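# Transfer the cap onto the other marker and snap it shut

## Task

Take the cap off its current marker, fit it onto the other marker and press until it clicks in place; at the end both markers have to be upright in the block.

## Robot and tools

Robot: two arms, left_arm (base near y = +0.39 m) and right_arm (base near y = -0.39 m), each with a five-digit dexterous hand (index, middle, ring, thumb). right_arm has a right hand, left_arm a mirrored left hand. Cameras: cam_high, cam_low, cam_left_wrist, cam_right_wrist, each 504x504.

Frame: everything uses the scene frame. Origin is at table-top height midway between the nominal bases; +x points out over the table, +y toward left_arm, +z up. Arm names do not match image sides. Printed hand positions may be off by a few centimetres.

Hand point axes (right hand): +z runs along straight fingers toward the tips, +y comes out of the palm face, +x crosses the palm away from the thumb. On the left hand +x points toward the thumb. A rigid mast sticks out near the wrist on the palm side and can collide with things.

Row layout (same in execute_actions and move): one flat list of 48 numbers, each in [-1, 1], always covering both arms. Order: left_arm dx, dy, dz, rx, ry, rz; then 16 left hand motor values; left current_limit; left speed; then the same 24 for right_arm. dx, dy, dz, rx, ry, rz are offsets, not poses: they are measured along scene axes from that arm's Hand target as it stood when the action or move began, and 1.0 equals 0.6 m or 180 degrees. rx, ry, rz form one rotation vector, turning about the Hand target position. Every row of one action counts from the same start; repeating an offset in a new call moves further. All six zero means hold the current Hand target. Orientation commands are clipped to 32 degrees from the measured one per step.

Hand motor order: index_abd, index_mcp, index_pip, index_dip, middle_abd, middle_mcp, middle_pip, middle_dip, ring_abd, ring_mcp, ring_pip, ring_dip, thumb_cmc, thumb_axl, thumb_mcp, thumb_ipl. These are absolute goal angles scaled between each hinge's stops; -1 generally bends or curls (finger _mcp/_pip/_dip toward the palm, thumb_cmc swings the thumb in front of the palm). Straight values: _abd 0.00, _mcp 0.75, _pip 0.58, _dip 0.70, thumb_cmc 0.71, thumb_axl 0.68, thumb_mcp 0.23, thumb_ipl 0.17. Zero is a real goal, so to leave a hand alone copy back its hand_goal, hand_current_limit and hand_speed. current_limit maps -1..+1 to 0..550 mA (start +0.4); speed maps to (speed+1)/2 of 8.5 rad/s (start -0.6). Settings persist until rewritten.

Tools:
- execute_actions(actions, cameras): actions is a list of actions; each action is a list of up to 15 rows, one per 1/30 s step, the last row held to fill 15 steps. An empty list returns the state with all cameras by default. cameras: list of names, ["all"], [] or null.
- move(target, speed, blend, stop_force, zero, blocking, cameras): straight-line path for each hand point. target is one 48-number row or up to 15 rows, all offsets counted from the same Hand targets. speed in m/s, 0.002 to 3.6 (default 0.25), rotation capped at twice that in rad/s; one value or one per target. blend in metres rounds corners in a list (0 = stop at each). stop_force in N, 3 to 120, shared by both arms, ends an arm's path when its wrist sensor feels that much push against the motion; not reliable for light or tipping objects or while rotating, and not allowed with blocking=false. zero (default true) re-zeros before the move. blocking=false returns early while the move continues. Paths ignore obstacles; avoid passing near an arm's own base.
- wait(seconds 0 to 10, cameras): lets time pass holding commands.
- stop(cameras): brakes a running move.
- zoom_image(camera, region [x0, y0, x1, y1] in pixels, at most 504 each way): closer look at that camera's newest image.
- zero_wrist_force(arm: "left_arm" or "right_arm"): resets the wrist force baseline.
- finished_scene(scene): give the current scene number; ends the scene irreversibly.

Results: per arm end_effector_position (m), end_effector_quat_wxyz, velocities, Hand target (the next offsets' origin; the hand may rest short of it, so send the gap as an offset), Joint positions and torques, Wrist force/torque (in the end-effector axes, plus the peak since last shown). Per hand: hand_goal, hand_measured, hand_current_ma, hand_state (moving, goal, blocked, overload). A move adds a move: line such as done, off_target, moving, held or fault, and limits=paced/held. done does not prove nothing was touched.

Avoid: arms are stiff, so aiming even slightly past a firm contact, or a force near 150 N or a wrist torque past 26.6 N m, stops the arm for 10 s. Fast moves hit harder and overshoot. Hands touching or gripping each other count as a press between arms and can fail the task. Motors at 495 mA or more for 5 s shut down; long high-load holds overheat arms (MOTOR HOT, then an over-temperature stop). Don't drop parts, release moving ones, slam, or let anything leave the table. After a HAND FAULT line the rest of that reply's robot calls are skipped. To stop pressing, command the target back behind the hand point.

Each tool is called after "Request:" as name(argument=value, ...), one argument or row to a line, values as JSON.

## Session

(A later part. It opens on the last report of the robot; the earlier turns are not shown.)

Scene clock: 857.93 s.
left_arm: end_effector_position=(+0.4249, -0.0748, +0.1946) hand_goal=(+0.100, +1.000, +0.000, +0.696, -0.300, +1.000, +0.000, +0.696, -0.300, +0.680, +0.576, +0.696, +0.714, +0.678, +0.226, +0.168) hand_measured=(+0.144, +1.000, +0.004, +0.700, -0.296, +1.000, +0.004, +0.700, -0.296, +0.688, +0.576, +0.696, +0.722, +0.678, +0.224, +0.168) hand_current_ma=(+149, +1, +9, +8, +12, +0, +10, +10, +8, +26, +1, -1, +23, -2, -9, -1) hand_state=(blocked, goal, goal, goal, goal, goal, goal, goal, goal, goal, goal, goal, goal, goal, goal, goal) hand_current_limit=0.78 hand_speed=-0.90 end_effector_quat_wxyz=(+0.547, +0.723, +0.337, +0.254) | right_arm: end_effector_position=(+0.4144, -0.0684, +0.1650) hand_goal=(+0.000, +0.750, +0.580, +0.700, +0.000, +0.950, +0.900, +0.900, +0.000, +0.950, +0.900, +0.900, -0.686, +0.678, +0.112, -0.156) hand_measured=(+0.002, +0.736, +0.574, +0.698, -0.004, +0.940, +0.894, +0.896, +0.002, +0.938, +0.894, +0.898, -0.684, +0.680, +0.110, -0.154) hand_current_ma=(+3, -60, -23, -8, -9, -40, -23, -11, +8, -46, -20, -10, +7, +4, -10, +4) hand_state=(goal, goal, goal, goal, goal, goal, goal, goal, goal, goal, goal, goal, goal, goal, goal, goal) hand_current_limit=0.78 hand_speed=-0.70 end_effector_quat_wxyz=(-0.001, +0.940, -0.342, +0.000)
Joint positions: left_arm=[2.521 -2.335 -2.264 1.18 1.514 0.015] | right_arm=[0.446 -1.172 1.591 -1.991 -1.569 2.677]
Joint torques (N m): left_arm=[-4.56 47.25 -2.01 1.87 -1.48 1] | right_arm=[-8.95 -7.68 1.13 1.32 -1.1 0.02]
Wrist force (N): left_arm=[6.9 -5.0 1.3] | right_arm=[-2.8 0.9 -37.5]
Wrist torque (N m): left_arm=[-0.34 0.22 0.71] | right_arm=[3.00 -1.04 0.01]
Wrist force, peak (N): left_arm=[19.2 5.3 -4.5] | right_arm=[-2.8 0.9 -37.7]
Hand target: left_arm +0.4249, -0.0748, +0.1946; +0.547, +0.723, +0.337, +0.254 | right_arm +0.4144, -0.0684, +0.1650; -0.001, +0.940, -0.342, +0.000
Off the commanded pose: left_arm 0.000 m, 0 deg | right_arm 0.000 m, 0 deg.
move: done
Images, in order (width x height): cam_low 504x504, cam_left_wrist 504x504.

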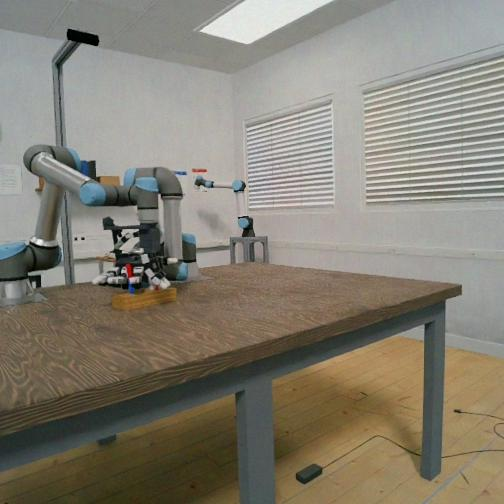

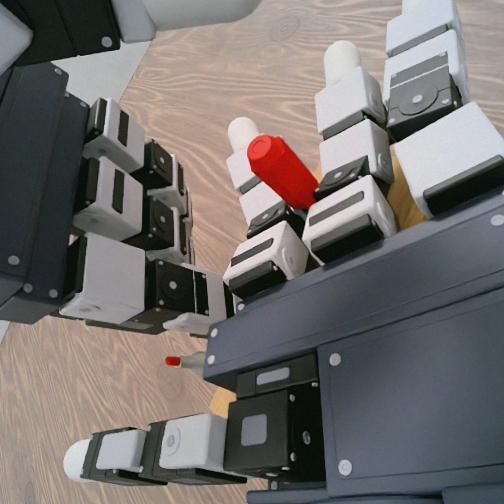

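Request:
execute_actions(
  actions=[],
)

Request:
zoom_image(
  camera="cam_low",
  region=[90, 240, 170, 310],
)

Request:
zoom_image(
  camera="cam_left_wrist",
  region=[150, 150, 350, 350],
)

Scene clock: 862.23 s.
left_arm: end_effector_position=(+0.4249, -0.0748, +0.1946) hand_goal=(+0.100, +1.000, +0.000, +0.696, -0.300, +1.000, +0.000, +0.696, -0.300, +0.680, +0.576, +0.696, +0.714, +0.678, +0.226, +0.168) hand_measured=(+0.144, +1.000, +0.004, +0.700, -0.296, +1.000, +0.004, +0.700, -0.296, +0.688, +0.576, +0.696, +0.722, +0.678, +0.224, +0.168) hand_current_ma=(+149, +1, +9, +8, +12, +0, +10, +10, +8, +26, +1, -1, +23, -2, -9, -1) hand_state=(blocked, goal, goal, goal, goal, goal, goal, goal, goal, goal, goal, goal, goal, goal, goal, goal) hand_current_limit=0.78 hand_speed=-0.90 end_effector_quat_wxyz=(+0.547, +0.723, +0.337, +0.254) | right_arm: end_effector_position=(+0.4144, -0.0684, +0.1650) hand_goal=(+0.000, +0.750, +0.580, +0.700, +0.000, +0.950, +0.900, +0.900, +0.000, +0.950, +0.900, +0.900, -0.686, +0.678, +0.112, -0.156) hand_measured=(+0.002, +0.736, +0.574, +0.698, -0.004, +0.940, +0.894, +0.896, +0.002, +0.938, +0.894, +0.898, -0.684, +0.680, +0.110, -0.154) hand_current_ma=(+3, -60, -23, -8, -9, -40, -23, -11, +8, -46, -20, -10, +7, +4, -10, +4) hand_state=(goal, goal, goal, goal, goal, goal, goal, goal, goal, goal, goal, goal, goal, goal, goal, goal) hand_current_limit=0.78 hand_speed=-0.70 end_effector_quat_wxyz=(-0.001, +0.940, -0.342, +0.000)
Joint positions: left_arm=[2.521 -2.335 -2.264 1.18 1.514 0.015] | right_arm=[0.446 -1.172 1.591 -1.991 -1.569 2.677]
Joint velocities: within noise
Joint torques (N m): left_arm=[-3.42 46.01 -2.8 1.82 -1.08 0.8] | right_arm=[-9.45 -8.14 2.01 1.12 -1.15 0.03]
Wrist force (N): left_arm=[7.0 -5.3 1.4] | right_arm=[-2.9 1.2 -37.6]
Wrist torque (N m): left_arm=[-0.39 0.22 0.72] | right_arm=[3.03 -1.02 0.00]
Wrist force, peak (N): left_arm=[7.2 -5.4 1.4] | right_arm=[-3.0 1.1 -37.8]
Hand target: left_arm +0.4249, -0.0748, +0.1946; +0.547, +0.723, +0.337, +0.254 | right_arm +0.4144, -0.0684, +0.1650; -0.001, +0.940, -0.342, +0.000
Off the commanded pose: left_arm 0.000 m, 0 deg | right_arm 0.000 m, 0 deg.

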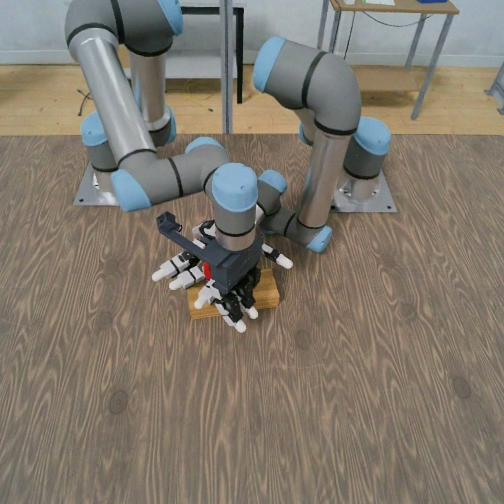

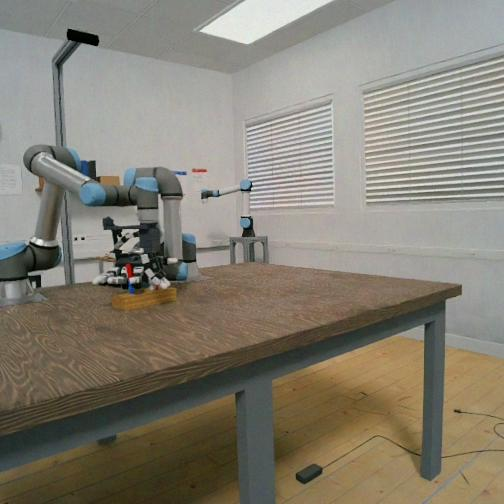

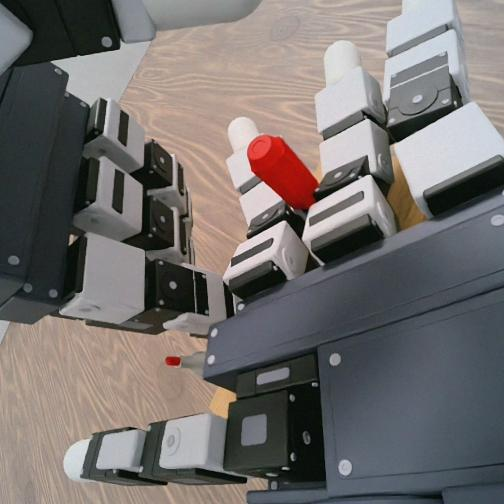

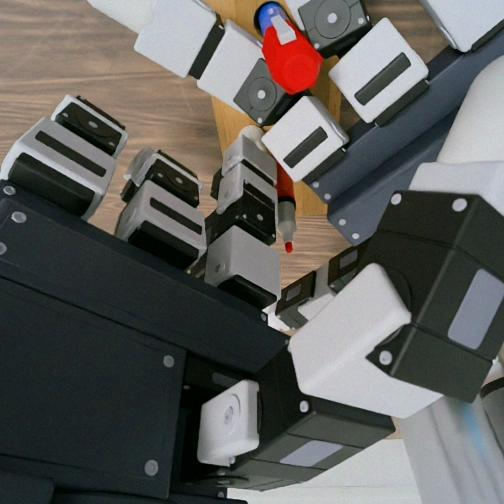

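Scaled by 6.300.

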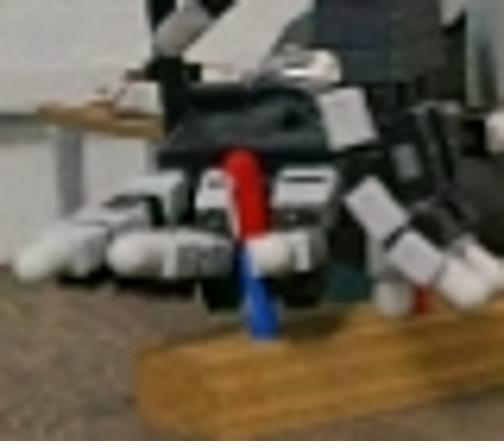

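Scaled by 2.520.

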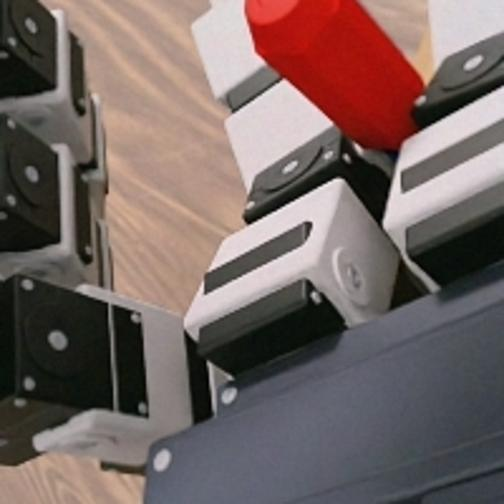

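Request:
execute_actions(
  actions=[
    [[0,0,0,0,0,0,0.0,1.0,0.0,0.696,-0.3,1.0,0.0,0.696,-0.3,0.68,0.576,0.696,0.714,0.678,0.226,0.168,0.78,-0.9,0,0,0,0,0,0,0,0.75,0.58,0.7,0,0.95,0.9,0.9,0,0.95,0.9,0.9,-0.686,0.677,0.112,-0.157,0.78,-0.7]],
    [[0,0,0,0,0,0,0.0,1.0,0.0,0.696,-0.3,1.0,0.0,0.696,-0.3,0.68,0.576,0.696,0.714,0.678,0.226,0.168,0.78,-0.9,0,0,0,0,0,0,0,0.75,0.58,0.7,0,0.95,0.9,0.9,0,0.95,0.9,0.9,-0.686,0.677,0.112,-0.157,0.78,-0.7]],
  ],
  cameras=["cam_low", "cam_left_wrist"],
)

Request:
zoom_image(
  camera="cam_low",
  region=[110, 255, 150, 295],
)

Scene clock: 867.00 s.
left_arm: end_effector_position=(+0.4249, -0.0748, +0.1945) hand_goal=(+0.000, +1.000, +0.000, +0.696, -0.300, +1.000, +0.000, +0.696, -0.300, +0.680, +0.576, +0.696, +0.714, +0.678, +0.226, +0.168) hand_measured=(+0.112, +1.000, +0.004, +0.700, -0.296, +1.000, +0.004, +0.700, -0.296, +0.688, +0.576, +0.696, +0.722, +0.678, +0.224, +0.168) hand_current_ma=(+419, +1, +9, +8, +12, +0, +10, +10, +8, +26, +1, -1, +23, -2, -9, -1) hand_state=(blocked, goal, goal, goal, goal, goal, goal, goal, goal, goal, goal, goal, goal, goal, goal, goal) hand_current_limit=0.78 hand_speed=-0.90 end_effector_quat_wxyz=(+0.547, +0.723, +0.337, +0.254) | right_arm: end_effector_position=(+0.4144, -0.0684, +0.1650) hand_goal=(+0.000, +0.750, +0.580, +0.700, +0.000, +0.950, +0.900, +0.900, +0.000, +0.950, +0.900, +0.900, -0.686, +0.678, +0.112, -0.156) hand_measured=(+0.002, +0.736, +0.574, +0.698, -0.004, +0.940, +0.894, +0.896, +0.002, +0.938, +0.894, +0.898, -0.684, +0.680, +0.110, -0.154) hand_current_ma=(+3, -60, -23, -8, -9, -40, -23, -11, +8, -46, -20, -10, +7, +4, -10, +4) hand_state=(goal, goal, goal, goal, goal, goal, goal, goal, goal, goal, goal, goal, goal, goal, goal, goal) hand_current_limit=0.78 hand_speed=-0.70 end_effector_quat_wxyz=(-0.001, +0.940, -0.342, +0.000)
Joint positions: left_arm=[2.521 -2.335 -2.264 1.18 1.514 0.015] | right_arm=[0.446 -1.172 1.591 -1.991 -1.569 2.677]
Joint torques (N m): left_arm=[-4.8 46.6 -0.69 4.32 -3.91 0.62] | right_arm=[-9.03 -8 0.37 1.07 -1.07 -0.04]
Wrist force (N): left_arm=[11.8 -6.5 2.1] | right_arm=[-2.6 0.9 -37.4]
Wrist torque (N m): left_arm=[-0.42 0.41 1.23] | right_arm=[2.99 -1.05 0.02]
Wrist force, peak (N): left_arm=[12.2 -6.5 2.0] | right_arm=[-2.7 1.1 -37.9]
Hand target: left_arm +0.4249, -0.0748, +0.1946; +0.547, +0.723, +0.337, +0.254 | right_arm +0.4144, -0.0684, +0.1650; -0.001, +0.940, -0.342, +0.000
Off the commanded pose: left_arm 0.000 m, 0 deg | right_arm 0.000 m, 0 deg.
Images, in order (width x height): cam_low 504x504, cam_left_wrist 504x504.

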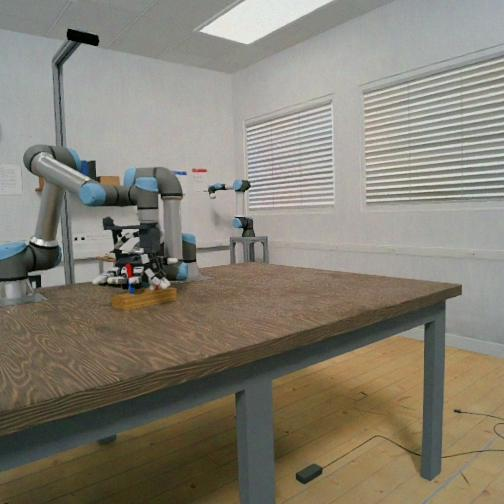

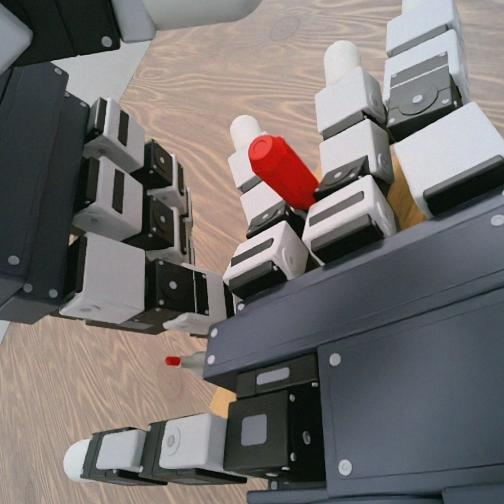

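Scaled by 12.600.

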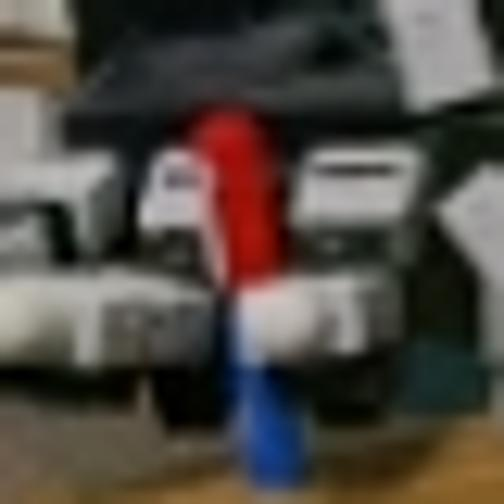

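Request:
move(
  target=[0,0,0.0025,0,0,0,0.0,1.0,0.0,0.696,-0.3,1.0,0.0,0.696,-0.3,0.68,0.576,0.696,0.714,0.678,0.226,0.168,0.78,-0.9,0,0,0,0,0,0,0,0.75,0.58,0.7,0,0.95,0.9,0.9,0,0.95,0.9,0.9,-0.686,0.677,0.112,-0.157,0.78,-0.7],
  speed=0.01,
  cameras=["cam_low", "cam_left_wrist"],
)

Request:
zoom_image(
  camera="cam_low",
  region=[110, 255, 150, 295],
)

Scene clock: 868.10 s.
left_arm: end_effector_position=(+0.4249, -0.0748, +0.1960) hand_goal=(+0.000, +1.000, +0.000, +0.696, -0.300, +1.000, +0.000, +0.696, -0.300, +0.680, +0.576, +0.696, +0.714, +0.678, +0.226, +0.168) hand_measured=(+0.110, +1.000, +0.004, +0.700, -0.296, +1.000, +0.004, +0.700, -0.296, +0.688, +0.576, +0.696, +0.722, +0.678, +0.224, +0.168) hand_current_ma=(+408, +1, +9, +8, +12, +0, +10, +10, +8, +26, +1, -1, +23, -2, -9, -1) hand_state=(blocked, goal, goal, goal, goal, goal, goal, goal, goal, goal, goal, goal, goal, goal, goal, goal) hand_current_limit=0.78 hand_speed=-0.90 end_effector_quat_wxyz=(+0.547, +0.723, +0.337, +0.254) | right_arm: end_effector_position=(+0.4144, -0.0684, +0.1650) hand_goal=(+0.000, +0.750, +0.580, +0.700, +0.000, +0.950, +0.900, +0.900, +0.000, +0.950, +0.900, +0.900, -0.686, +0.678, +0.112, -0.156) hand_measured=(+0.002, +0.736, +0.574, +0.698, -0.004, +0.940, +0.894, +0.896, +0.002, +0.938, +0.894, +0.898, -0.684, +0.680, +0.110, -0.154) hand_current_ma=(+3, -60, -23, -8, -9, -40, -23, -11, +8, -46, -20, -10, +7, +4, -10, +4) hand_state=(goal, goal, goal, goal, goal, goal, goal, goal, goal, goal, goal, goal, goal, goal, goal, goal) hand_current_limit=0.78 hand_speed=-0.70 end_effector_quat_wxyz=(-0.001, +0.940, -0.342, +0.000)
Joint positions: left_arm=[2.521 -2.331 -2.265 1.177 1.514 0.015] | right_arm=[0.446 -1.172 1.591 -1.991 -1.569 2.677]
Joint torques (N m): left_arm=[-4.3 47.4 -1.3 2.03 -4.21 0.77] | right_arm=[-8.93 -8.16 0.6 1.22 -0.98 0.07]
Wrist force (N): left_arm=[11.0 -6.9 2.0] | right_arm=[-2.6 0.9 -37.3]
Wrist torque (N m): left_arm=[-0.39 0.33 1.15] | right_arm=[2.99 -1.06 0.03]
Wrist force, peak (N): left_arm=[12.1 -6.6 2.3] | right_arm=[-2.8 0.9 -37.7]
Hand target: left_arm +0.4249, -0.0748, +0.1961; +0.547, +0.723, +0.337, +0.254 | right_arm +0.4144, -0.0684, +0.1650; -0.001, +0.940, -0.342, +0.000
Off the commanded pose: left_arm 0.000 m, 0 deg | right_arm 0.000 m, 0 deg.
move: done
Images, in order (width x height): cam_low 504x504, cam_left_wrist 504x504.

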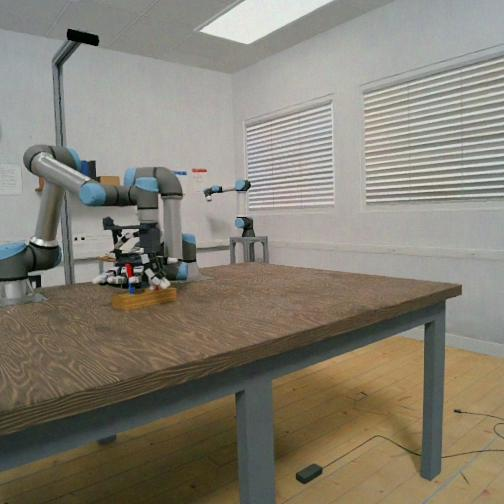

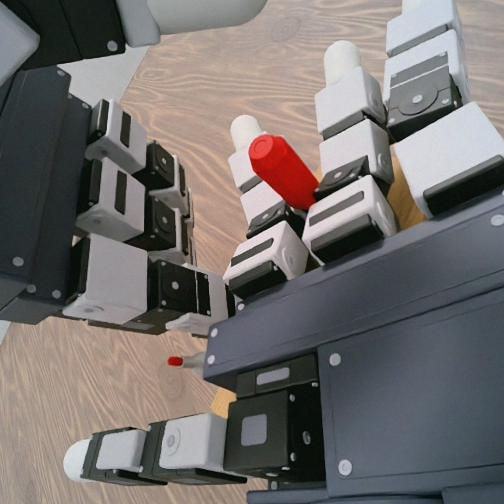

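Scaled by 12.600.

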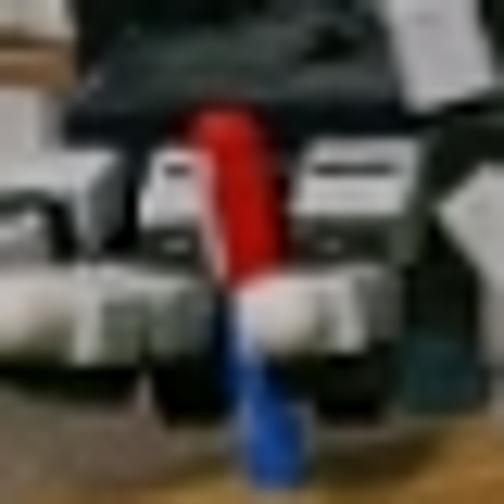

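Request:
move(
  target=[0,0,0.0042,0,0,0,0.0,1.0,0.0,0.696,-0.3,1.0,0.0,0.696,-0.3,0.68,0.576,0.696,0.714,0.678,0.226,0.168,0.78,-0.9,0,0,0,0,0,0,0,0.75,0.58,0.7,0,0.95,0.9,0.9,0,0.95,0.9,0.9,-0.686,0.677,0.112,-0.157,0.78,-0.7],
  speed=0.01,
  cameras=["cam_low"],
)

Request:
zoom_image(
  camera="cam_low",
  region=[110, 255, 150, 295],
)

Scene clock: 869.27 s.
left_arm: end_effector_position=(+0.4249, -0.0748, +0.1985) hand_goal=(+0.000, +1.000, +0.000, +0.696, -0.300, +1.000, +0.000, +0.696, -0.300, +0.680, +0.576, +0.696, +0.714, +0.678, +0.226, +0.168) hand_measured=(+0.104, +1.000, +0.004, +0.700, -0.296, +1.000, +0.004, +0.700, -0.296, +0.688, +0.576, +0.696, +0.722, +0.678, +0.224, +0.168) hand_current_ma=(+387, +1, +9, +8, +12, +0, +10, +10, +8, +26, +1, -1, +23, -2, -9, -1) hand_state=(blocked, goal, goal, goal, goal, goal, goal, goal, goal, goal, goal, goal, goal, goal, goal, goal) hand_current_limit=0.78 hand_speed=-0.90 end_effector_quat_wxyz=(+0.547, +0.723, +0.337, +0.254) | right_arm: end_effector_position=(+0.4144, -0.0684, +0.1650) hand_goal=(+0.000, +0.750, +0.580, +0.700, +0.000, +0.950, +0.900, +0.900, +0.000, +0.950, +0.900, +0.900, -0.686, +0.678, +0.112, -0.156) hand_measured=(+0.002, +0.736, +0.574, +0.698, -0.004, +0.940, +0.894, +0.896, +0.002, +0.938, +0.894, +0.898, -0.684, +0.680, +0.110, -0.154) hand_current_ma=(+3, -60, -23, -8, -9, -40, -23, -11, +8, -46, -20, -10, +7, +4, -10, +4) hand_state=(goal, goal, goal, goal, goal, goal, goal, goal, goal, goal, goal, goal, goal, goal, goal, goal) hand_current_limit=0.78 hand_speed=-0.70 end_effector_quat_wxyz=(-0.001, +0.940, -0.342, +0.000)
Joint positions: left_arm=[2.521 -2.323 -2.266 1.171 1.514 0.015] | right_arm=[0.446 -1.172 1.591 -1.991 -1.569 2.677]
Joint torques (N m): left_arm=[-4.42 48.83 -2.14 2.35 -4.13 0.78] | right_arm=[-10.01 -8.34 1.17 1.04 -1.28 0.11]
Wrist force (N): left_arm=[9.4 -7.3 2.2] | right_arm=[-2.6 1.0 -37.6]
Wrist torque (N m): left_arm=[-0.42 0.30 1.01] | right_arm=[3.01 -1.06 0.02]
Wrist force, peak (N): left_arm=[11.0 -7.2 2.2] | right_arm=[-2.5 0.7 -37.8]
Hand target: left_arm +0.4249, -0.0748, +0.1986; +0.547, +0.723, +0.337, +0.254 | right_arm +0.4144, -0.0684, +0.1650; -0.001, +0.940, -0.342, +0.000
Off the commanded pose: left_arm 0.000 m, 0 deg | right_arm 0.000 m, 0 deg.
move: done
Images, in order (width x height): cam_low 504x504.

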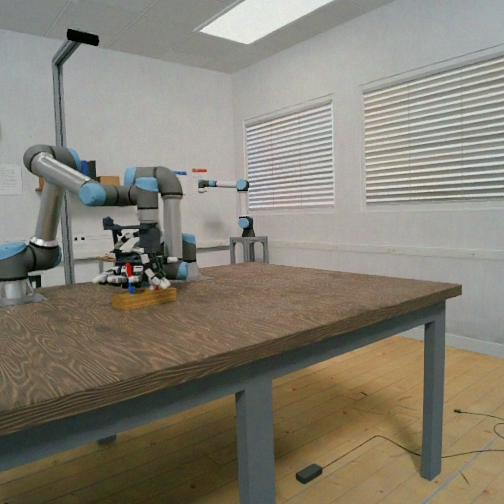

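Scaled by 12.600.

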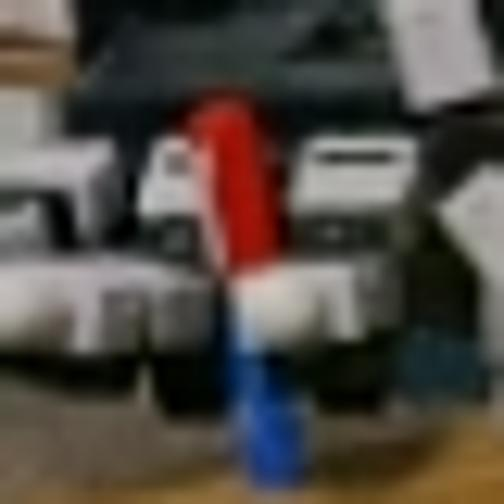

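Request:
move(
  target=[-0.0016,-0.0019,0,0,0,0,0.0,1.0,0.0,0.696,-0.3,1.0,0.0,0.696,-0.3,0.68,0.576,0.696,0.714,0.678,0.226,0.168,0.78,-0.9,0,0,0,0,0,0,0,0.75,0.58,0.7,0,0.95,0.9,0.9,0,0.95,0.9,0.9,-0.686,0.677,0.112,-0.157,0.78,-0.7],
  speed=0.01,
  cameras=["cam_low"],
)

Request:
zoom_image(
  camera="cam_low",
  region=[110, 255, 150, 295],
)

Scene clock: 872.73 s.
left_arm: end_effector_position=(+0.4240, -0.0759, +0.1986) hand_goal=(+0.000, +1.000, +0.000, +0.696, -0.300, +1.000, +0.000, +0.696, -0.300, +0.680, +0.576, +0.696, +0.714, +0.678, +0.226, +0.168) hand_measured=(+0.104, +1.000, +0.004, +0.700, -0.296, +1.000, +0.004, +0.700, -0.296, +0.688, +0.576, +0.696, +0.722, +0.678, +0.224, +0.168) hand_current_ma=(+386, +1, +9, +8, +11, +0, +10, +10, +8, +26, +1, -1, +23, -2, -9, -1) hand_state=(blocked, goal, goal, goal, goal, goal, goal, goal, goal, goal, goal, goal, goal, goal, goal, goal) hand_current_limit=0.78 hand_speed=-0.90 end_effector_quat_wxyz=(+0.547, +0.723, +0.337, +0.254) | right_arm: end_effector_position=(+0.4144, -0.0684, +0.1650) hand_goal=(+0.000, +0.750, +0.580, +0.700, +0.000, +0.950, +0.900, +0.900, +0.000, +0.950, +0.900, +0.900, -0.686, +0.678, +0.112, -0.156) hand_measured=(+0.000, +0.732, +0.572, +0.696, -0.004, +0.940, +0.894, +0.896, +0.002, +0.938, +0.894, +0.898, -0.684, +0.680, +0.110, -0.154) hand_current_ma=(+0, -72, -31, -12, -9, -40, -23, -11, +8, -46, -20, -10, +7, +4, -10, +4) hand_state=(goal, goal, goal, goal, goal, goal, goal, goal, goal, goal, goal, goal, goal, goal, goal, goal) hand_current_limit=0.78 hand_speed=-0.70 end_effector_quat_wxyz=(-0.001, +0.940, -0.342, +0.000)
Joint positions: left_arm=[2.517 -2.323 -2.265 1.17 1.518 0.014] | right_arm=[0.446 -1.172 1.591 -1.991 -1.569 2.677]
Joint torques (N m): left_arm=[-14.89 28.03 16.91 2.39 -1.94 -1.18] | right_arm=[-9.86 -8.72 0.74 1.05 -1.09 0.16]
Wrist force (N): left_arm=[13.8 -7.8 1.9] | right_arm=[-2.8 1.1 -36.6]
Wrist torque (N m): left_arm=[-0.38 0.47 1.44] | right_arm=[2.96 -1.01 0.02]
Wrist force, peak (N): left_arm=[17.7 -6.1 1.9] | right_arm=[-2.6 1.0 -37.8]
Hand target: left_arm +0.4240, -0.0760, +0.1986; +0.547, +0.723, +0.337, +0.254 | right_arm +0.4144, -0.0684, +0.1650; -0.001, +0.940, -0.342, +0.000
Off the commanded pose: left_arm 0.000 m, 0 deg | right_arm 0.000 m, 0 deg.
move: done
Images, in order (width x height): cam_low 504x504.

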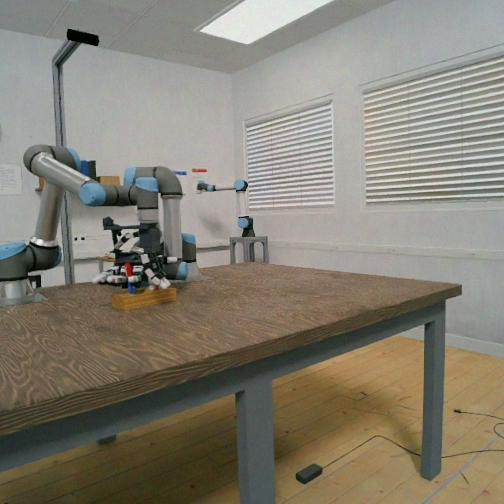

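Scaled by 12.600.

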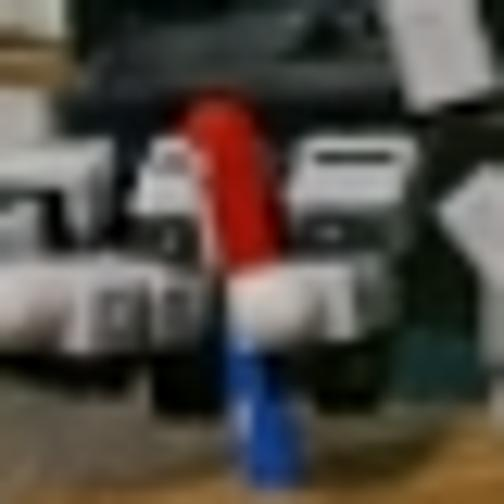

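Request:
move(
  target=[-0.0016,-0.0019,0.0017,0,0,0,-0.05,1.0,0.0,0.696,-0.3,1.0,0.0,0.696,-0.3,0.68,0.576,0.696,0.714,0.678,0.226,0.168,0.78,-0.9,0,0,0,0,0,0,0,0.75,0.58,0.7,0,0.95,0.9,0.9,0,0.95,0.9,0.9,-0.686,0.677,0.112,-0.157,0.78,-0.7],
  speed=0.01,
  cameras=["cam_low", "cam_left_wrist"],
)

Request:
zoom_image(
  camera="cam_low",
  region=[110, 255, 150, 295],
)

Request:
zoom_image(
  camera="cam_left_wrist",
  region=[230, 110, 350, 230],
)

Scene clock: 874.13 s.
left_arm: end_effector_position=(+0.4230, -0.0771, +0.1995) hand_goal=(-0.050, +1.000, +0.000, +0.696, -0.300, +1.000, +0.000, +0.696, -0.300, +0.680, +0.576, +0.696, +0.714, +0.678, +0.226, +0.168) hand_measured=(+0.092, +1.000, +0.004, +0.700, -0.296, +1.000, +0.004, +0.700, -0.296, +0.688, +0.576, +0.696, +0.722, +0.678, +0.224, +0.168) hand_current_ma=(+490, +2, +9, +8, +11, +0, +10, +10, +8, +26, +1, -1, +23, -2, -9, -1) hand_state=(blocked, goal, goal, goal, goal, goal, goal, goal, goal, goal, goal, goal, goal, goal, goal, goal) hand_current_limit=0.78 hand_speed=-0.90 end_effector_quat_wxyz=(+0.547, +0.723, +0.337, +0.254) | right_arm: end_effector_position=(+0.4144, -0.0684, +0.1650) hand_goal=(+0.000, +0.750, +0.580, +0.700, +0.000, +0.950, +0.900, +0.900, +0.000, +0.950, +0.900, +0.900, -0.686, +0.678, +0.112, -0.156) hand_measured=(-0.002, +0.728, +0.568, +0.694, -0.004, +0.940, +0.894, +0.896, +0.002, +0.938, +0.894, +0.898, -0.684, +0.680, +0.110, -0.154) hand_current_ma=(-6, -91, -45, -18, -9, -40, -23, -11, +8, -46, -20, -10, +7, +4, -10, +4) hand_state=(goal, blocked, goal, goal, goal, goal, goal, goal, goal, goal, goal, goal, goal, goal, goal, goal) hand_current_limit=0.78 hand_speed=-0.70 end_effector_quat_wxyz=(-0.001, +0.940, -0.342, +0.000)
Joint positions: left_arm=[2.513 -2.32 -2.264 1.166 1.522 0.013] | right_arm=[0.446 -1.172 1.591 -1.991 -1.569 2.677]
Joint torques (N m): left_arm=[-15.22 48.95 17.8 3.22 -1.85 -1.16] | right_arm=[-8.83 -8.76 0.41 1.11 -1.13 0.23]
Wrist force (N): left_arm=[12.7 -10.3 2.6] | right_arm=[-2.8 0.9 -34.7]
Wrist torque (N m): left_arm=[-0.37 0.46 1.34] | right_arm=[2.75 -0.95 0.01]
Wrist force, peak (N): left_arm=[17.7 -6.2 1.5] | right_arm=[-2.5 1.2 -37.0]
Hand target: left_arm +0.4230, -0.0771, +0.1996; +0.547, +0.723, +0.337, +0.254 | right_arm +0.4144, -0.0684, +0.1650; -0.001, +0.940, -0.342, +0.000
Off the commanded pose: left_arm 0.000 m, 0 deg | right_arm 0.000 m, 0 deg.
move: done
Images, in order (width x height): cam_low 504x504, cam_left_wrist 504x504.

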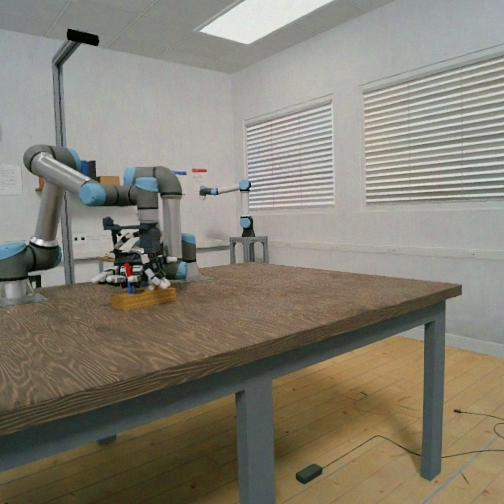

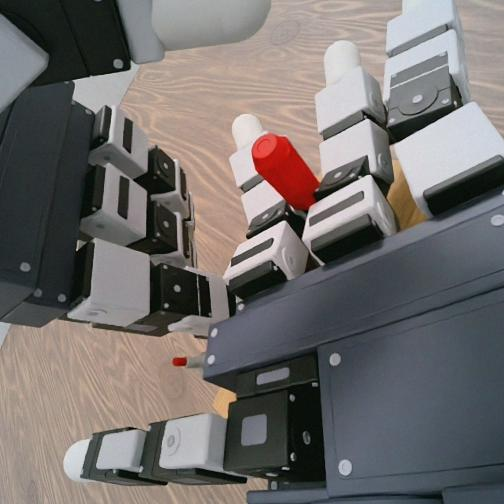

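Scaled by 12.600.

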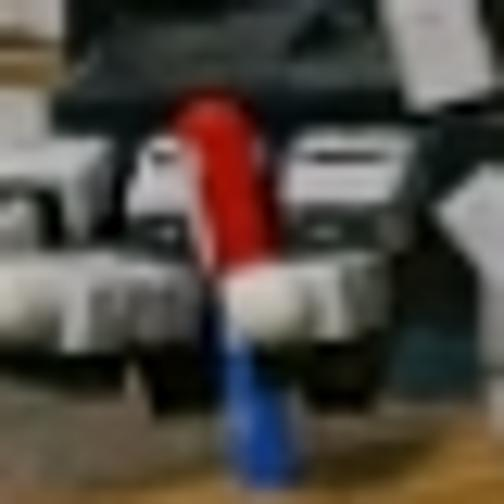

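Scaled by 4.200.

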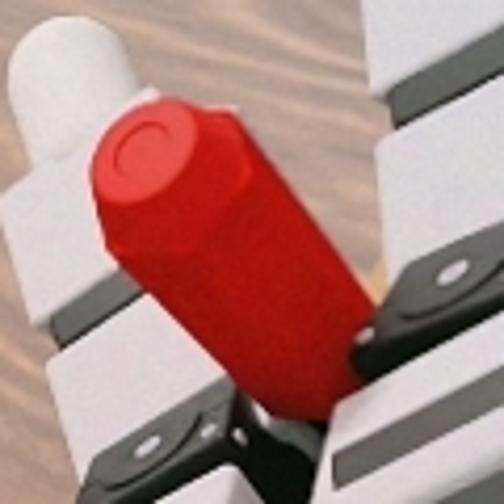

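Request:
move(
  target=[-0.0032,-0.0038,0,0,0,0,-0.05,1.0,0.0,0.696,-0.3,1.0,0.0,0.696,-0.3,0.68,0.576,0.696,0.714,0.678,0.226,0.168,0.78,-0.9,0,0,0,0,0,0,0,0.75,0.58,0.7,0,0.95,0.9,0.9,0,0.95,0.9,0.9,-0.686,0.677,0.112,-0.157,0.78,-0.7],
  speed=0.01,
  cameras=["cam_low", "cam_left_wrist"],
)

Request:
zoom_image(
  camera="cam_low",
  region=[110, 255, 150, 295],
)

Request:
zoom_image(
  camera="cam_left_wrist",
  region=[230, 110, 350, 230],
)

Scene clock: 878.80 s.
left_arm: end_effector_position=(+0.4211, -0.0793, +0.1996) hand_goal=(-0.050, +1.000, +0.000, +0.696, -0.300, +1.000, +0.000, +0.696, -0.300, +0.680, +0.576, +0.696, +0.714, +0.678, +0.226, +0.168) hand_measured=(+0.080, +1.000, +0.004, +0.700, -0.296, +1.000, +0.004, +0.700, -0.296, +0.688, +0.576, +0.696, +0.722, +0.678, +0.224, +0.168) hand_current_ma=(+489, +2, +9, +8, +11, +0, +10, +10, +7, +26, +1, -1, +23, -2, -9, -1) hand_state=(blocked, goal, goal, goal, goal, goal, goal, goal, goal, goal, goal, goal, goal, goal, goal, goal) hand_current_limit=0.78 hand_speed=-0.90 end_effector_quat_wxyz=(+0.547, +0.723, +0.337, +0.254) | right_arm: end_effector_position=(+0.4144, -0.0684, +0.1650) hand_goal=(+0.000, +0.750, +0.580, +0.700, +0.000, +0.950, +0.900, +0.900, +0.000, +0.950, +0.900, +0.900, -0.686, +0.678, +0.112, -0.156) hand_measured=(-0.008, +0.720, +0.560, +0.690, -0.004, +0.940, +0.894, +0.896, +0.002, +0.938, +0.894, +0.898, -0.684, +0.680, +0.110, -0.154) hand_current_ma=(-22, -132, -78, -34, -9, -40, -23, -11, +8, -46, -20, -10, +7, +4, -10, +4) hand_state=(goal, blocked, blocked, goal, goal, goal, goal, goal, goal, goal, goal, goal, goal, goal, goal, goal) hand_current_limit=0.78 hand_speed=-0.70 end_effector_quat_wxyz=(-0.001, +0.940, -0.342, +0.000)
Joint positions: left_arm=[2.505 -2.321 -2.262 1.164 1.529 0.011] | right_arm=[0.446 -1.172 1.591 -1.991 -1.569 2.677]
Joint torques (N m): left_arm=[-11.57 28.67 19.15 2.86 -1.03 -1.11] | right_arm=[-9.45 -8.24 0.62 1 -1.04 0.36]
Wrist force (N): left_arm=[10.1 -9.4 1.8] | right_arm=[-2.3 0.9 -30.8]
Wrist torque (N m): left_arm=[-0.35 0.32 1.14] | right_arm=[2.42 -0.89 0.07]
Wrist force, peak (N): left_arm=[14.1 -11.6 2.7] | right_arm=[-2.7 0.7 -35.4]
Hand target: left_arm +0.4211, -0.0794, +0.1996; +0.547, +0.723, +0.337, +0.254 | right_arm +0.4144, -0.0684, +0.1650; -0.001, +0.940, -0.342, +0.000
Off the commanded pose: left_arm 0.000 m, 0 deg | right_arm 0.000 m, 0 deg.
move: done
Images, in order (width x height): cam_low 504x504, cam_left_wrist 504x504.

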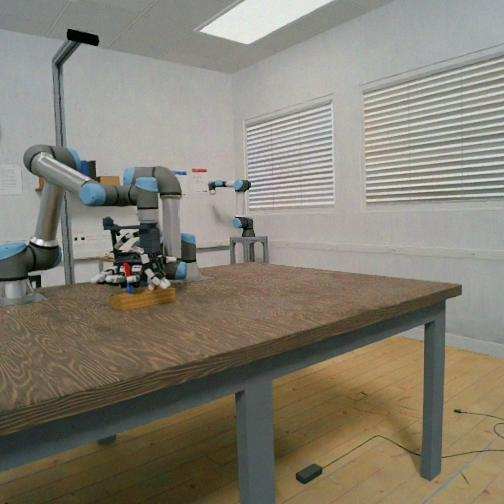

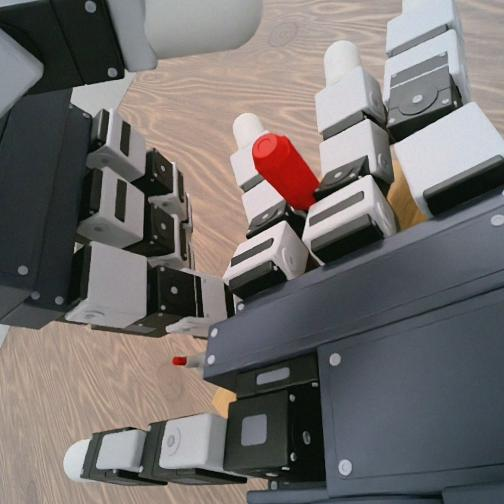

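Scaled by 12.600.

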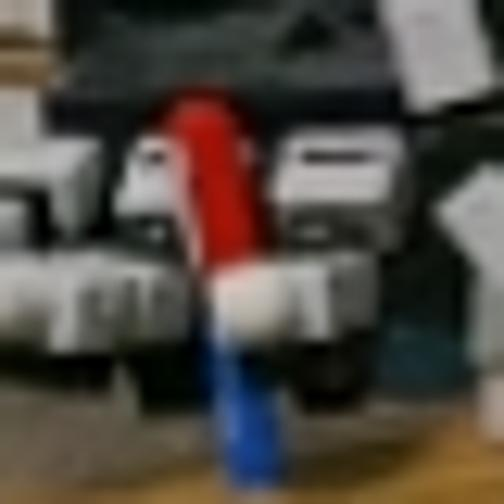

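Scaled by 4.200.

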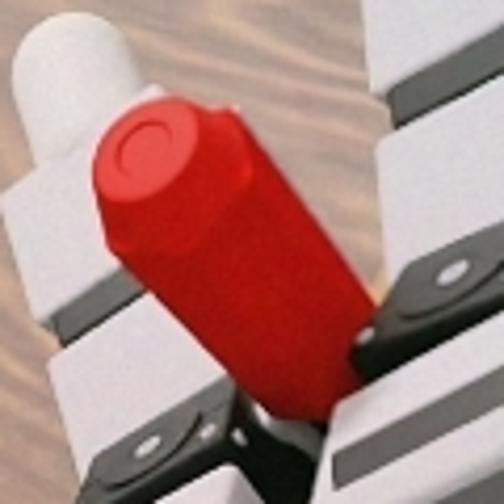

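Request:
move(
  target=[
    [0.0043,0.0051,0,0,0,0,0.05,1.0,0.0,0.696,-0.3,1.0,0.0,0.696,-0.3,0.68,0.576,0.696,0.714,0.678,0.226,0.168,0.78,-0.9,0,0,0,0,0,0,0,0.75,0.58,0.7,0,0.95,0.9,0.9,0,0.95,0.9,0.9,-0.686,0.677,0.112,-0.157,0.78,-0.7],
    [0.0043,0.0051,-0.0155,0,0,0,0.05,1.0,0.0,0.696,-0.3,1.0,0.0,0.696,-0.3,0.68,0.576,0.696,0.714,0.678,0.226,0.168,0.78,-0.9,0,0,0,0,0,0,0,0.75,0.58,0.7,0,0.95,0.9,0.9,0,0.95,0.9,0.9,-0.686,0.677,0.112,-0.157,0.78,-0.7],
  ],
  speed=0.015,
  cameras=["cam_low", "cam_high"],
)

Request:
zoom_image(
  camera="cam_low",
  region=[110, 255, 150, 295],
)

Request:
zoom_image(
  camera="cam_high",
  region=[150, 220, 300, 330],
)

Scene clock: 884.63 s.
left_arm: end_effector_position=(+0.4237, -0.0763, +0.1904) hand_goal=(+0.050, +1.000, +0.000, +0.696, -0.300, +1.000, +0.000, +0.696, -0.300, +0.680, +0.576, +0.696, +0.714, +0.678, +0.226, +0.168) hand_measured=(+0.054, +1.000, +0.004, +0.700, -0.296, +1.000, +0.004, +0.700, -0.296, +0.688, +0.576, +0.696, +0.722, +0.678, +0.224, +0.168) hand_current_ma=(+9, +1, +9, +8, +11, +0, +10, +10, +7, +26, +1, -1, +23, -2, -9, -1) hand_state=(goal, goal, goal, goal, goal, goal, goal, goal, goal, goal, goal, goal, goal, goal, goal, goal) hand_current_limit=0.78 hand_speed=-0.90 end_effector_quat_wxyz=(+0.547, +0.723, +0.337, +0.254) | right_arm: end_effector_position=(+0.4144, -0.0684, +0.1650) hand_goal=(+0.000, +0.750, +0.580, +0.700, +0.000, +0.950, +0.900, +0.900, +0.000, +0.950, +0.900, +0.900, -0.686, +0.678, +0.112, -0.156) hand_measured=(-0.008, +0.720, +0.560, +0.690, -0.004, +0.940, +0.894, +0.896, +0.002, +0.938, +0.894, +0.898, -0.684, +0.680, +0.110, -0.154) hand_current_ma=(-22, -132, -78, -34, -9, -40, -23, -11, +8, -46, -20, -10, +7, +4, -10, +4) hand_state=(goal, blocked, blocked, goal, goal, goal, goal, goal, goal, goal, goal, goal, goal, goal, goal, goal) hand_current_limit=0.78 hand_speed=-0.70 end_effector_quat_wxyz=(-0.001, +0.940, -0.342, +0.000)
Joint positions: left_arm=[2.516 -2.348 -2.259 1.189 1.519 0.014] | right_arm=[0.446 -1.172 1.591 -1.991 -1.569 2.677]
Joint torques (N m): left_arm=[6.15 22.89 13.88 4.72 -1.96 1.34] | right_arm=[-8.97 -7.59 0.9 1.12 -1.27 0.36]
Wrist force (N): left_arm=[-0.4 0.5 0.7] | right_arm=[-2.4 1.0 -30.8]
Wrist torque (N m): left_arm=[-0.50 0.00 0.03] | right_arm=[2.42 -0.88 0.06]
Wrist force, peak (N): left_arm=[11.2 -8.8 1.7] | right_arm=[-2.6 0.6 -31.1]
Hand target: left_arm +0.4237, -0.0763, +0.1903; +0.547, +0.723, +0.337, +0.254 | right_arm +0.4144, -0.0684, +0.1650; -0.001, +0.940, -0.342, +0.000
Off the commanded pose: left_arm 0.000 m, 0 deg | right_arm 0.000 m, 0 deg.
move: done
Images, in order (width x height): cam_high 504x504, cam_low 504x504.

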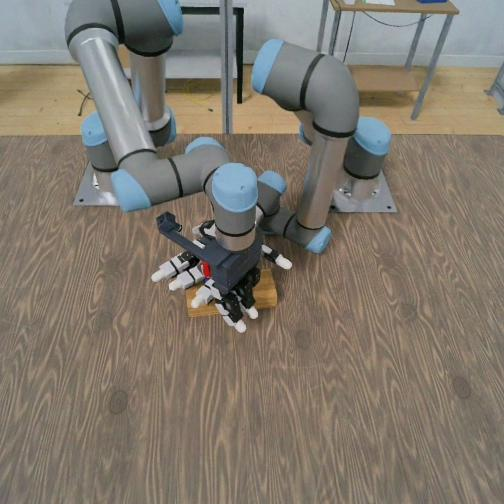

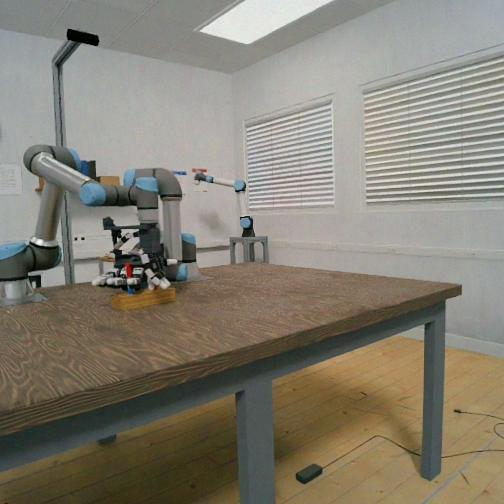

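Scaled by 12.600.

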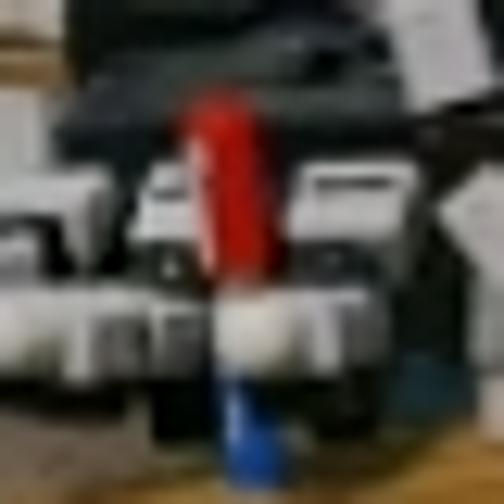

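Scaled by 3.360.

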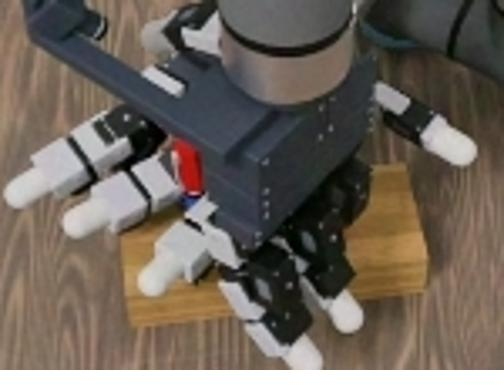

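Request:
execute_actions(
  actions=[
    [[0,0,0,0,0,0,0.05,1.0,0.0,0.696,-0.3,1.0,0.0,0.696,-0.3,0.68,0.576,0.696,0.714,0.678,0.226,0.168,0.78,-0.9,0,0,0,0,0,0,0,0.75,0.58,0.7,0,0.95,0.9,0.9,0,0.95,0.9,0.9,-0.686,0.677,0.112,-0.157,0.78,-0.7]],
  ],
  cameras=["cam_left_wrist", "cam_right_wrist", "cam_low"],
)

Request:
zoom_image(
  camera="cam_left_wrist",
  region=[230, 110, 350, 230],
)

Request:
zoom_image(
  camera="cam_right_wrist",
  region=[200, 0, 340, 140],
)

Scene clock: 886.30 s.
left_arm: end_effector_position=(+0.4237, -0.0763, +0.1903) hand_goal=(+0.050, +1.000, +0.000, +0.696, -0.300, +1.000, +0.000, +0.696, -0.300, +0.680, +0.576, +0.696, +0.714, +0.678, +0.226, +0.168) hand_measured=(+0.054, +1.000, +0.004, +0.700, -0.296, +1.000, +0.004, +0.700, -0.296, +0.688, +0.576, +0.696, +0.722, +0.678, +0.224, +0.168) hand_current_ma=(+9, +1, +9, +8, +11, +0, +10, +10, +7, +26, +1, -1, +23, -2, -9, -1) hand_state=(goal, goal, goal, goal, goal, goal, goal, goal, goal, goal, goal, goal, goal, goal, goal, goal) hand_current_limit=0.78 hand_speed=-0.90 end_effector_quat_wxyz=(+0.547, +0.723, +0.337, +0.254) | right_arm: end_effector_position=(+0.4144, -0.0684, +0.1650) hand_goal=(+0.000, +0.750, +0.580, +0.700, +0.000, +0.950, +0.900, +0.900, +0.000, +0.950, +0.900, +0.900, -0.686, +0.678, +0.112, -0.156) hand_measured=(-0.008, +0.720, +0.560, +0.690, -0.004, +0.940, +0.894, +0.896, +0.002, +0.938, +0.894, +0.898, -0.684, +0.680, +0.110, -0.154) hand_current_ma=(-22, -132, -78, -34, -9, -40, -23, -11, +8, -46, -20, -10, +7, +4, -10, +4) hand_state=(goal, blocked, blocked, goal, goal, goal, goal, goal, goal, goal, goal, goal, goal, goal, goal, goal) hand_current_limit=0.78 hand_speed=-0.70 end_effector_quat_wxyz=(-0.001, +0.940, -0.342, +0.000)
Joint positions: left_arm=[2.516 -2.348 -2.259 1.189 1.519 0.014] | right_arm=[0.446 -1.172 1.591 -1.991 -1.569 2.677]
Joint torques (N m): left_arm=[6.87 23.05 14.16 4.53 -2.05 1.1] | right_arm=[-9.27 -7.8 0.14 1.05 -0.87 0.43]
Wrist force (N): left_arm=[-0.3 0.5 0.5] | right_arm=[-2.7 0.8 -30.4]
Wrist torque (N m): left_arm=[-0.49 0.00 0.02] | right_arm=[2.36 -0.84 0.03]
Wrist force, peak (N): left_arm=[-0.5 0.7 0.6] | right_arm=[-2.4 0.9 -31.0]
Hand target: left_arm +0.4237, -0.0763, +0.1903; +0.547, +0.723, +0.337, +0.254 | right_arm +0.4144, -0.0684, +0.1650; -0.001, +0.940, -0.342, +0.000
Off the commanded pose: left_arm 0.000 m, 0 deg | right_arm 0.000 m, 0 deg.
Images, in order (width x height): cam_low 504x504, cam_left_wrist 504x504, cam_right_wrist 504x504.

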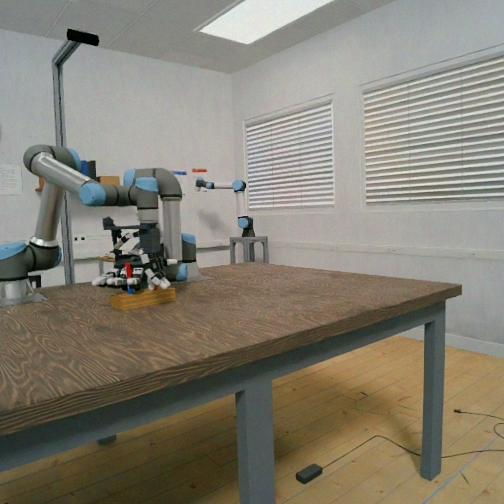

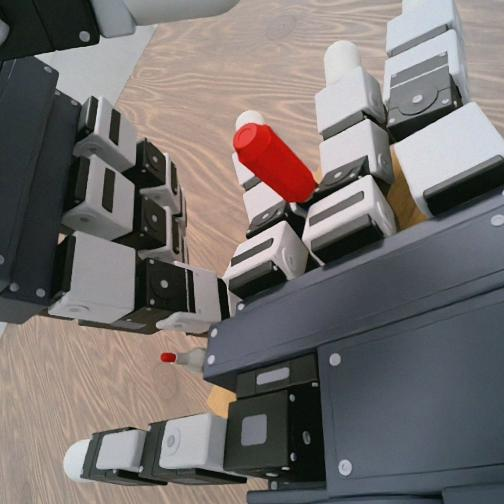

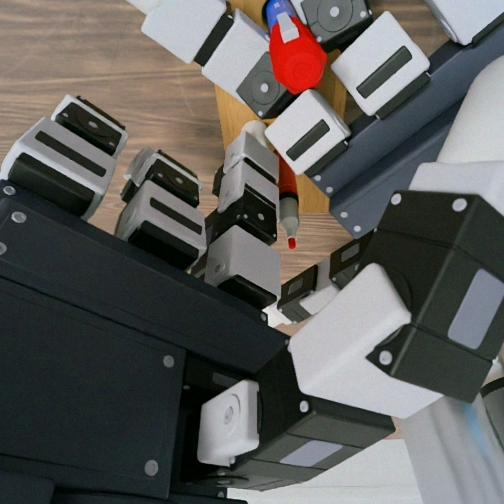

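Scaled by 4.200.

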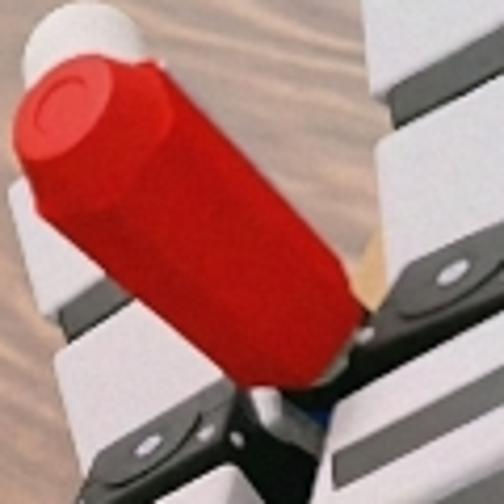

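Scaled by 3.600.

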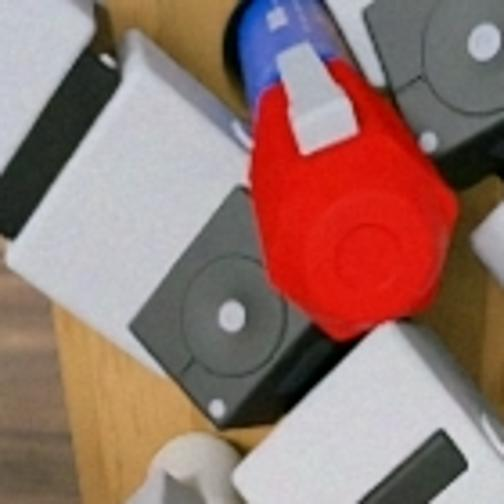

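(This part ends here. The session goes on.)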